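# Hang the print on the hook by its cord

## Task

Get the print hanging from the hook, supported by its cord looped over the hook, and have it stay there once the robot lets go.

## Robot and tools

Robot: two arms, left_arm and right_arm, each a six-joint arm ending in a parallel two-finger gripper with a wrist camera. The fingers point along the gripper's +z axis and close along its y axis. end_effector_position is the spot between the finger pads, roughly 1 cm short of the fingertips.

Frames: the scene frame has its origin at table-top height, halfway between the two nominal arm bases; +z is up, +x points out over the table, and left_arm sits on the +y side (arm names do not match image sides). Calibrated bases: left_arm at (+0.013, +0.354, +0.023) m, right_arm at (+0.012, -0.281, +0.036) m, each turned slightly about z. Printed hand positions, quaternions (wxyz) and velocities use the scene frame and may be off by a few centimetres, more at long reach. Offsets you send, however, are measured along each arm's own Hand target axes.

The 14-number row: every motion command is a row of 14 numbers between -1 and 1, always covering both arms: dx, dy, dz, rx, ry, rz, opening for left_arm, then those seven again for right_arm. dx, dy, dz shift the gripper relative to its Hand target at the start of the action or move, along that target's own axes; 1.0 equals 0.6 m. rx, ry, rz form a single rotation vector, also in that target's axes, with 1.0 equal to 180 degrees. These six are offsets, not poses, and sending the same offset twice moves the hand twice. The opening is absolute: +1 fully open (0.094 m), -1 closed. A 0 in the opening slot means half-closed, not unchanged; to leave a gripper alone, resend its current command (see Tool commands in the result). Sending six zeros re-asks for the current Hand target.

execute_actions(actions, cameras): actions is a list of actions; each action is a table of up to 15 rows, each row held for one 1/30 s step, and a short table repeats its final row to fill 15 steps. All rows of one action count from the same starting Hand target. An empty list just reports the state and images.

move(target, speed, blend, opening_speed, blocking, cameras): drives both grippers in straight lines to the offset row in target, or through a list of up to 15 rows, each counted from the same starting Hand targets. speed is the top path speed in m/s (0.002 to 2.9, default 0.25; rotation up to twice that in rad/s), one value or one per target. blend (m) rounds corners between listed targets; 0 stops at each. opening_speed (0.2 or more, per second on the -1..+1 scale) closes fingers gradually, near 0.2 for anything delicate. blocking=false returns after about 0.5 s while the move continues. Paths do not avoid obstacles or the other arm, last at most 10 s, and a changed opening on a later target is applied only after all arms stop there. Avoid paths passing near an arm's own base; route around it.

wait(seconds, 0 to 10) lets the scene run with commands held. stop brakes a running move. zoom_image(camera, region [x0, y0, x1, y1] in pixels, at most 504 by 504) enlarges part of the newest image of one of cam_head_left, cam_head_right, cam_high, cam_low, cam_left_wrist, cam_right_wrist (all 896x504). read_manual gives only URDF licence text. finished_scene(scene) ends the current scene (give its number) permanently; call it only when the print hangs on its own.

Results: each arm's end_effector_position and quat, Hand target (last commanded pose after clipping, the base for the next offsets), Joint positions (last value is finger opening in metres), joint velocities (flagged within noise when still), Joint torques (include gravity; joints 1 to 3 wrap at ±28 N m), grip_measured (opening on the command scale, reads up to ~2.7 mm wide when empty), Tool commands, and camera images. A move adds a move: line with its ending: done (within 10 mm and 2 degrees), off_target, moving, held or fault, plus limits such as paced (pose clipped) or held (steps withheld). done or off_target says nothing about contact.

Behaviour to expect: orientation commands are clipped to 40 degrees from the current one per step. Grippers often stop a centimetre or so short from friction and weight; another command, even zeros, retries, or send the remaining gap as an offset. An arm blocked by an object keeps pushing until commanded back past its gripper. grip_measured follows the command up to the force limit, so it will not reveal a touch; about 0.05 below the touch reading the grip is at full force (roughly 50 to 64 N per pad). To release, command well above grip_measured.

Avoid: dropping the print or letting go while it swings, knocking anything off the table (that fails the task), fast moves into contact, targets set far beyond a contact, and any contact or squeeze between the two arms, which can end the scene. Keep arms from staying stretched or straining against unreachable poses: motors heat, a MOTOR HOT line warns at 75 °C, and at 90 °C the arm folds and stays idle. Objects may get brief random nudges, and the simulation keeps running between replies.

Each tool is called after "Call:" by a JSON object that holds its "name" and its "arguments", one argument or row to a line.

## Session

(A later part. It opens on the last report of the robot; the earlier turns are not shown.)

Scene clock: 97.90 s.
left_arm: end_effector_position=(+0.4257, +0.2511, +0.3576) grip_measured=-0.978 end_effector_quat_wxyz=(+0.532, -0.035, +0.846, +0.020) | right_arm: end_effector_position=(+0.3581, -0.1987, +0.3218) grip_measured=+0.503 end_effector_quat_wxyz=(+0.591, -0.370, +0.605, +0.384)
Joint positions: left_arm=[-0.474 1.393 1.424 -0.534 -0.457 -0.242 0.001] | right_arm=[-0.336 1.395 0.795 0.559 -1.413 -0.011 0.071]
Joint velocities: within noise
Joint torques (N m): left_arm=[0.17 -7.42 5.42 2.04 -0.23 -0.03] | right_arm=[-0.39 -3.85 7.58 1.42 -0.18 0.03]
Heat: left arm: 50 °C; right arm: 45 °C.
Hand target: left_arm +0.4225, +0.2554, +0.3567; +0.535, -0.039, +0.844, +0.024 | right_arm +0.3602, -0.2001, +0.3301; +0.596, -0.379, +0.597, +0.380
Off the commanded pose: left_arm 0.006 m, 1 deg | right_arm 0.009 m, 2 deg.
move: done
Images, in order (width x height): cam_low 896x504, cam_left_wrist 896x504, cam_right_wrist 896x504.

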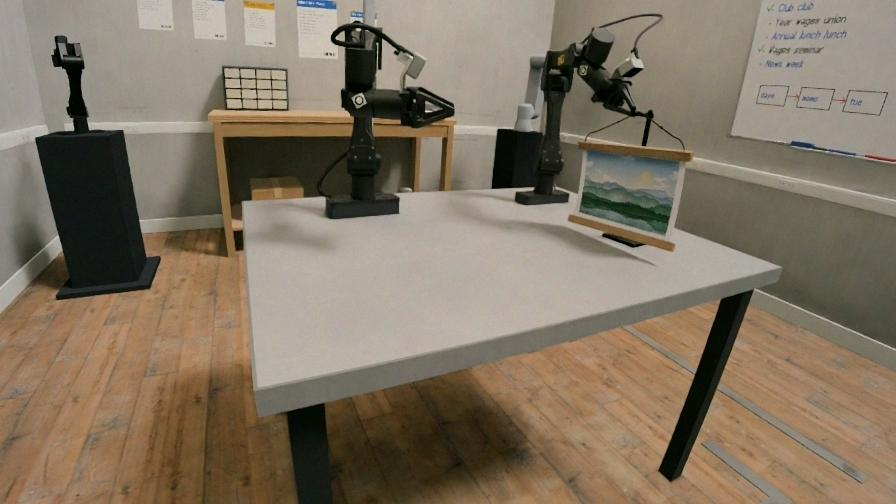

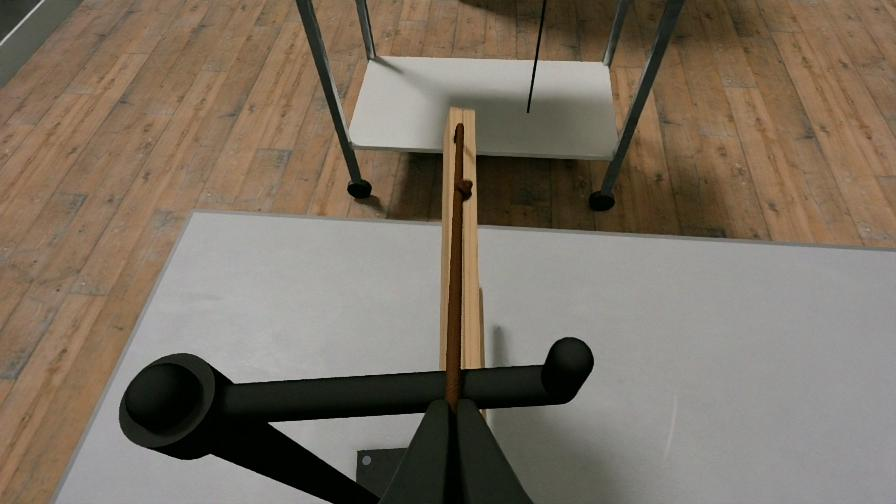

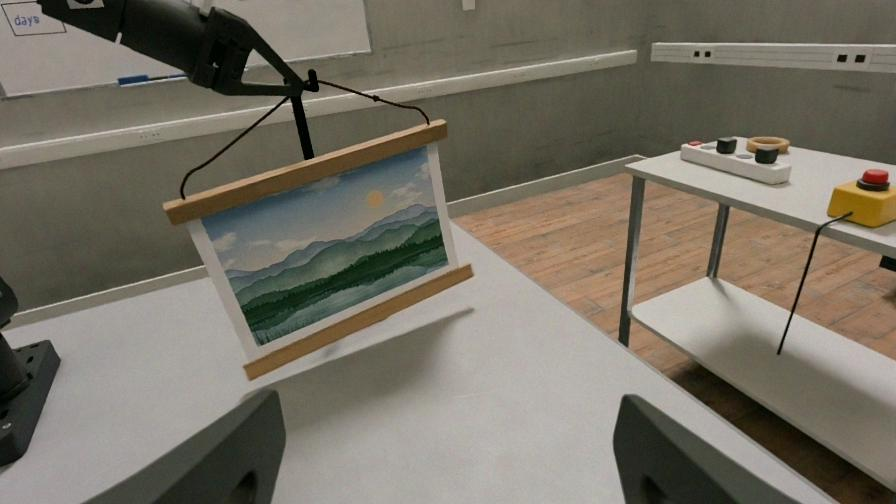

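Call:
{"name": "move", "arguments": {
  "target": [0,0,0,0,0,0,-0.6,0,0,0,0,0,0,0.5],
  "speed": 0.03,
  "opening_speed": 0.25
}}

Call:
{"name": "zoom_image", "arguments": {
  "camera": "cam_right_wrist",
  "region": [120, 50, 500, 400]
}}

Call:
{"name": "zoom_image", "arguments": {
  "camera": "cam_low",
  "region": [540, 80, 720, 260]
}}

Scene clock: 100.33 s.
left_arm: end_effector_position=(+0.4264, +0.2492, +0.3589) grip_measured=-0.602 end_effector_quat_wxyz=(+0.535, -0.034, +0.844, +0.015) | right_arm: end_effector_position=(+0.3581, -0.1987, +0.3218) grip_measured=+0.503 end_effector_quat_wxyz=(+0.591, -0.370, +0.605, +0.384)
Joint positions: left_arm=[-0.474 1.393 1.424 -0.526 -0.448 -0.242 0.019] | right_arm=[-0.336 1.395 0.795 0.559 -1.413 -0.011 0.071]
Joint velocities: within noise
Joint torques (N m): left_arm=[0.27 -7.42 5.44 1.96 -0.3 -0.01] | right_arm=[-0.4 -3.85 7.57 1.42 -0.18 0.03]
Heat: left arm: 50 °C; right arm: 45 °C.
Hand target: left_arm +0.4225, +0.2555, +0.3568; +0.535, -0.039, +0.844, +0.024 | right_arm +0.3602, -0.2001, +0.3301; +0.596, -0.379, +0.597, +0.380
Off the commanded pose: left_arm 0.008 m, 1 deg | right_arm 0.009 m, 2 deg.
move: done

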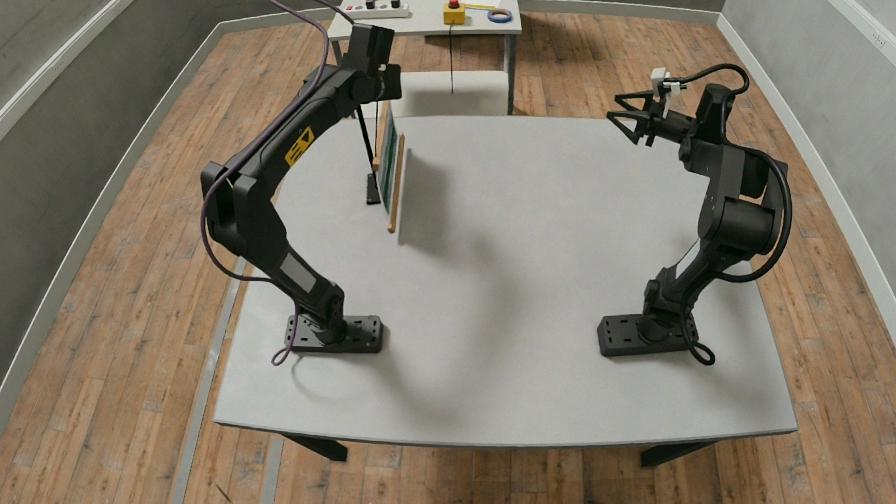

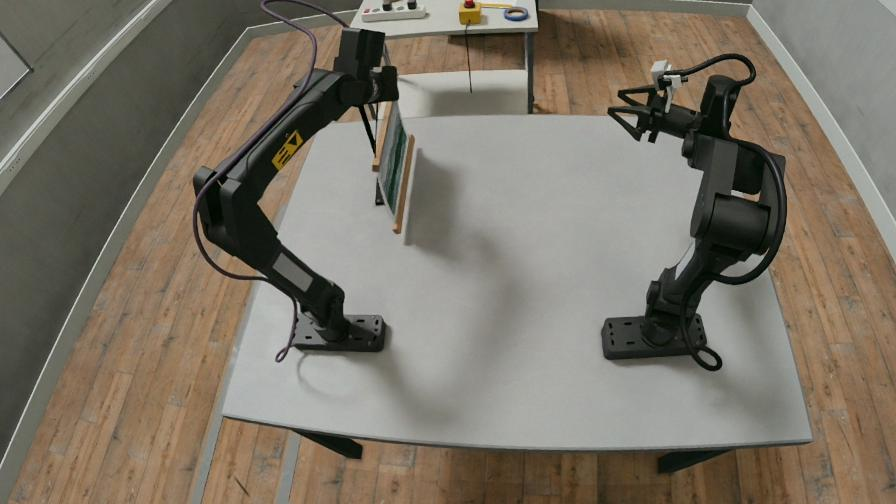

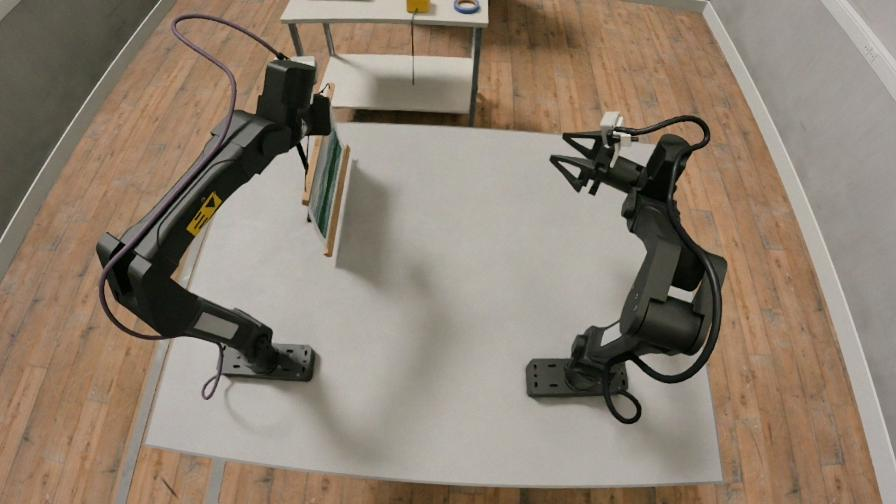

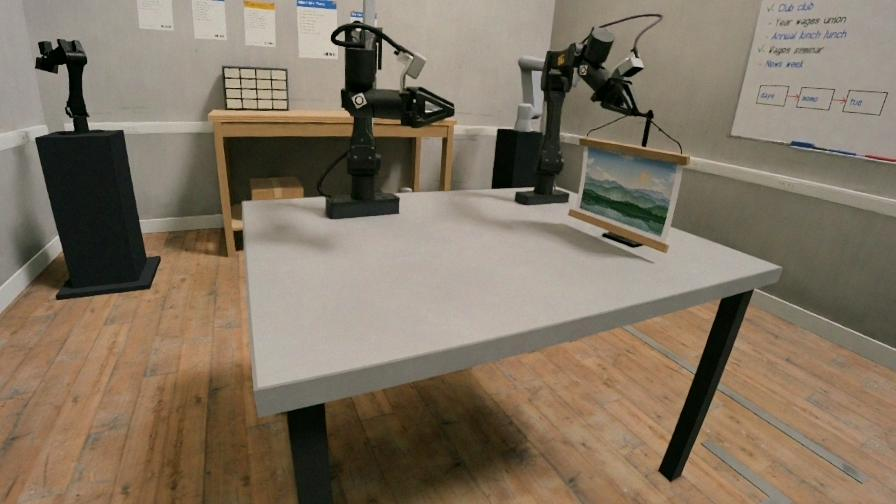

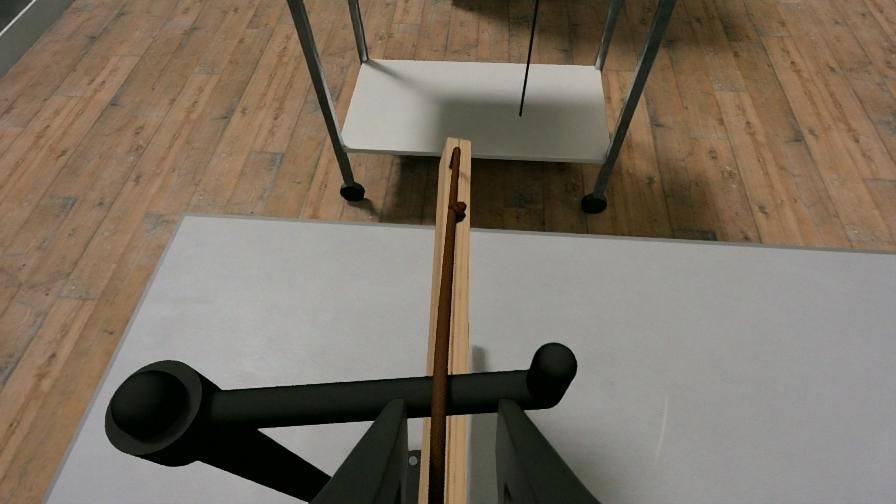

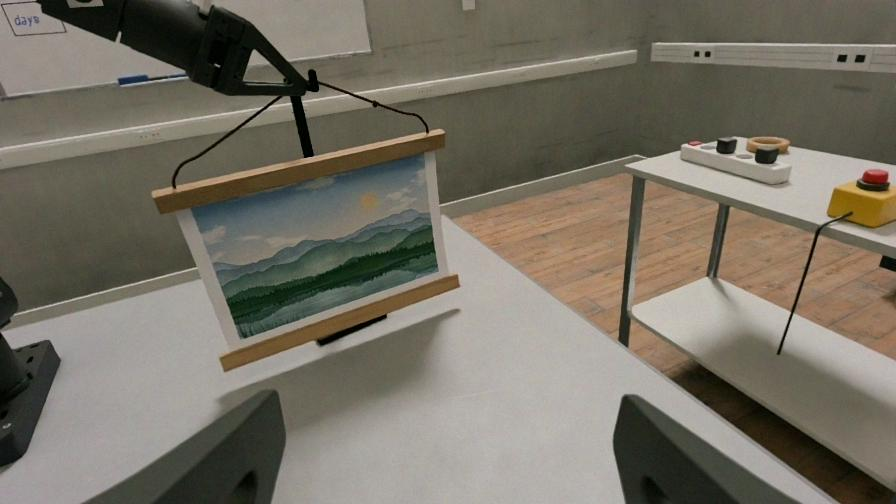

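Scaled by 1.326 from the camera's 896x504 image, which has a finer 1280x720 frame.

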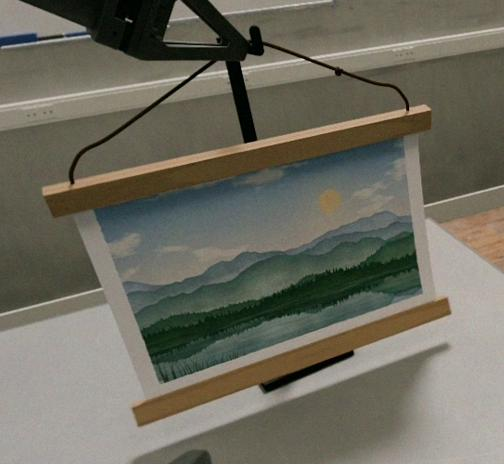

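Scaled by 2.800 from the camera's 896x504 image, which has a finer 1280x720 frame.

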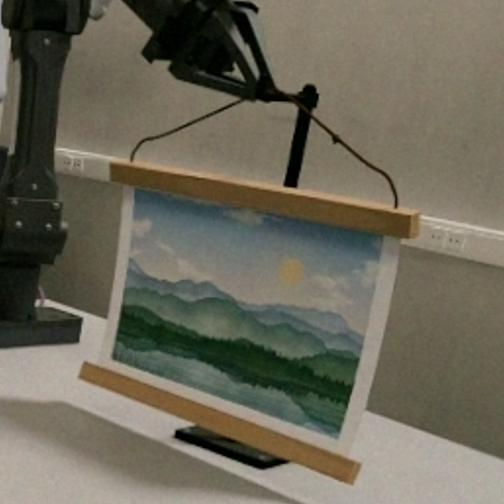

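Call:
{"name": "move", "arguments": {
  "target": [-0.02,0.003,-0.2,0,0,0,-0.55,0,0,0,0,0,0,0.5],
  "speed": 0.1,
  "cameras": ["cam_left_wrist","cam_right_wrist","cam_low"]
}}

Call:
{"name": "zoom_image", "arguments": {
  "camera": "cam_right_wrist",
  "region": [120, 50, 500, 400]
}}

Call:
{"name": "zoom_image", "arguments": {
  "camera": "cam_low",
  "region": [540, 80, 720, 260]
}}

Scene clock: 102.73 s.
left_arm: end_effector_position=(+0.3245, +0.2422, +0.4048) grip_measured=-0.552 end_effector_quat_wxyz=(+0.523, -0.029, +0.851, +0.025) | right_arm: end_effector_position=(+0.3581, -0.1987, +0.3218) grip_measured=+0.503 end_effector_quat_wxyz=(+0.591, -0.370, +0.605, +0.384)
Joint positions: left_arm=[-0.731 1.216 1.55 -0.948 -0.671 -0.399 0.021] | right_arm=[-0.336 1.395 0.795 0.559 -1.413 -0.011 0.071]
Joint velocities: within noise
Joint torques (N m): left_arm=[-0.54 -4.34 9.1 1.59 -0.43 -0.06] | right_arm=[-0.39 -3.86 7.58 1.42 -0.18 0.03]
Heat: left arm: 50 °C; right arm: 45 °C.
Hand target: left_arm +0.3193, +0.2479, +0.4187; +0.535, -0.039, +0.844, +0.024 | right_arm +0.3602, -0.2001, +0.3301; +0.596, -0.379, +0.597, +0.380
Off the commanded pose: left_arm 0.016 m, 2 deg | right_arm 0.009 m, 2 deg.
move: off_target (left_arm)
Images, in order (width x height): cam_low 896x504, cam_left_wrist 896x504, cam_right_wrist 896x504.

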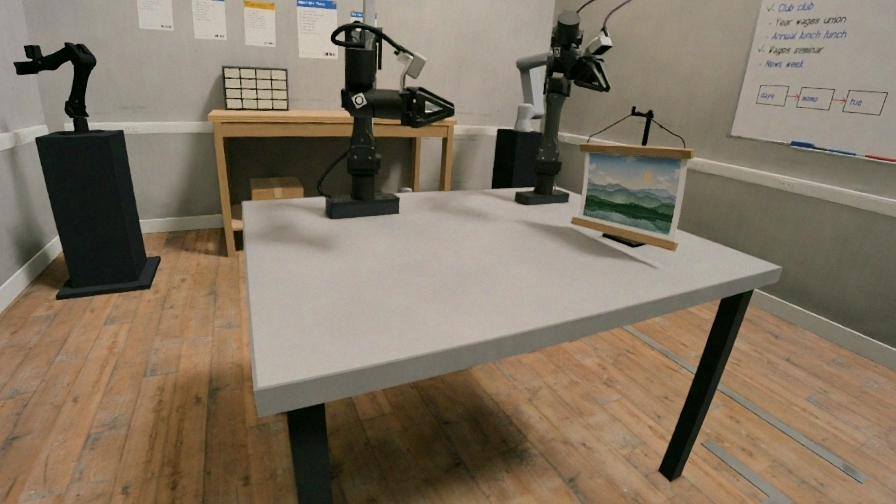

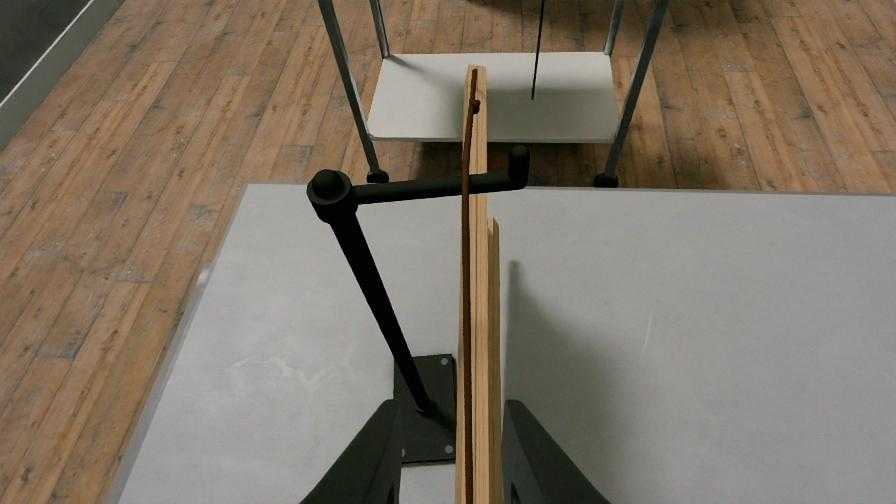

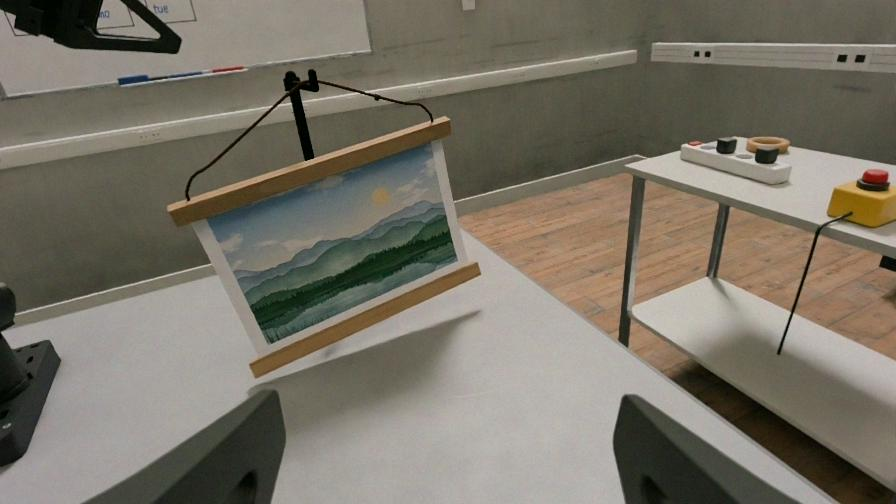

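Scaled by 1.326 from the camera's 896x504 image, which has a finer 1280x720 frame.

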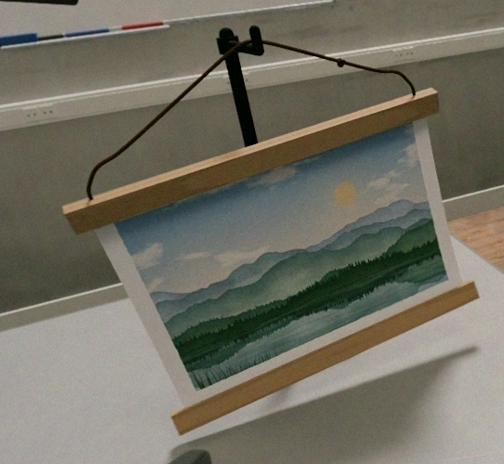

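Scaled by 2.800 from the camera's 896x504 image, which has a finer 1280x720 frame.

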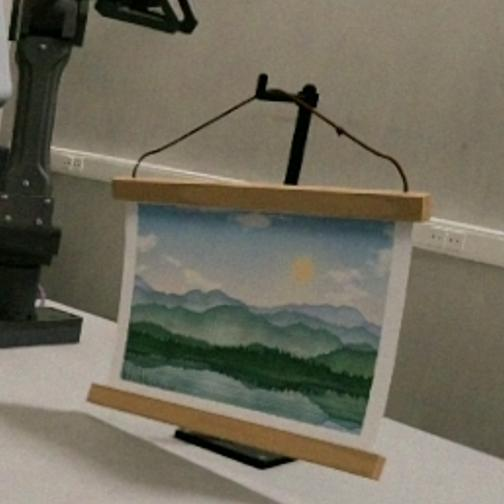

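Call:
{"name": "wait", "arguments": {
  "seconds": 2,
  "cameras": ["cam_right_wrist","cam_low"]
}}

Call:
{"name": "zoom_image", "arguments": {
  "camera": "cam_right_wrist",
  "region": [120, 50, 500, 400]
}}

Call:
{"name": "zoom_image", "arguments": {
  "camera": "cam_low",
  "region": [540, 80, 720, 260]
}}

Scene clock: 105.00 s.
left_arm: end_effector_position=(+0.3243, +0.2425, +0.4045) grip_measured=-0.552 end_effector_quat_wxyz=(+0.523, -0.029, +0.852, +0.026) | right_arm: end_effector_position=(+0.3581, -0.1987, +0.3218) grip_measured=+0.503 end_effector_quat_wxyz=(+0.591, -0.370, +0.605, +0.384)
Joint positions: left_arm=[-0.731 1.216 1.55 -0.95 -0.672 -0.4 0.021] | right_arm=[-0.336 1.395 0.795 0.559 -1.413 -0.011 0.071]
Joint velocities: within noise
Joint torques (N m): left_arm=[-0.61 -4.33 9.11 1.58 -0.44 -0.06] | right_arm=[-0.39 -3.85 7.58 1.42 -0.18 0.03]
Heat: left arm: 50 °C; right arm: 44 °C.
Hand target: left_arm +0.3193, +0.2479, +0.4187; +0.535, -0.039, +0.844, +0.025 | right_arm +0.3602, -0.2001, +0.3301; +0.596, -0.379, +0.597, +0.380
Tool commands: left_gripper/opening=-0.55 right_gripper/opening=+0.5
Off the commanded pose: left_arm 0.016 m, 2 deg | right_arm 0.009 m, 2 deg.
wait: 2.00 s; at rest from the start
Images, in order (width x height): cam_low 896x504, cam_right_wrist 896x504.

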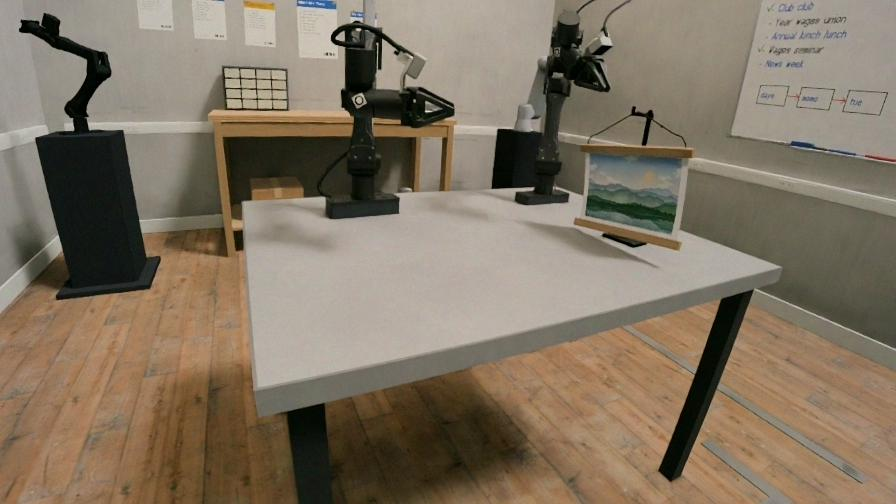

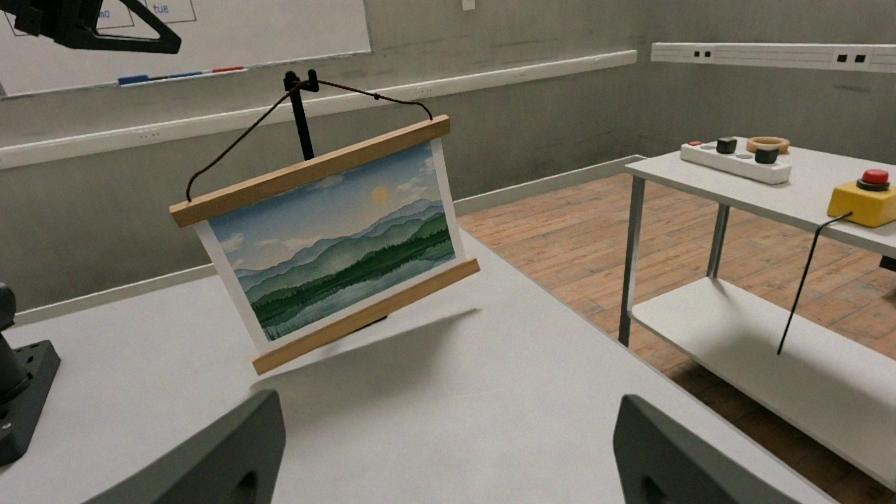

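Scaled by 1.326 from the camera's 896x504 image, which has a finer 1280x720 frame.

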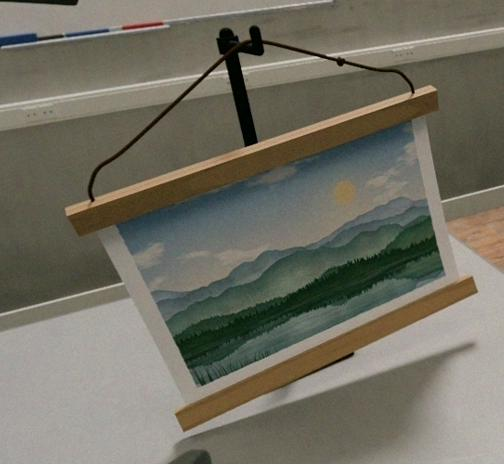

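Scaled by 2.800 from the camera's 896x504 image, which has a finer 1280x720 frame.

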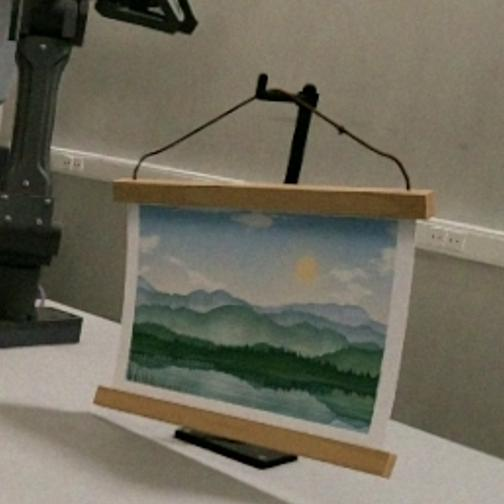

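Call:
{"name": "finished_scene", "arguments": {
  "scene": 1
}}

The scene is finished: the task was done.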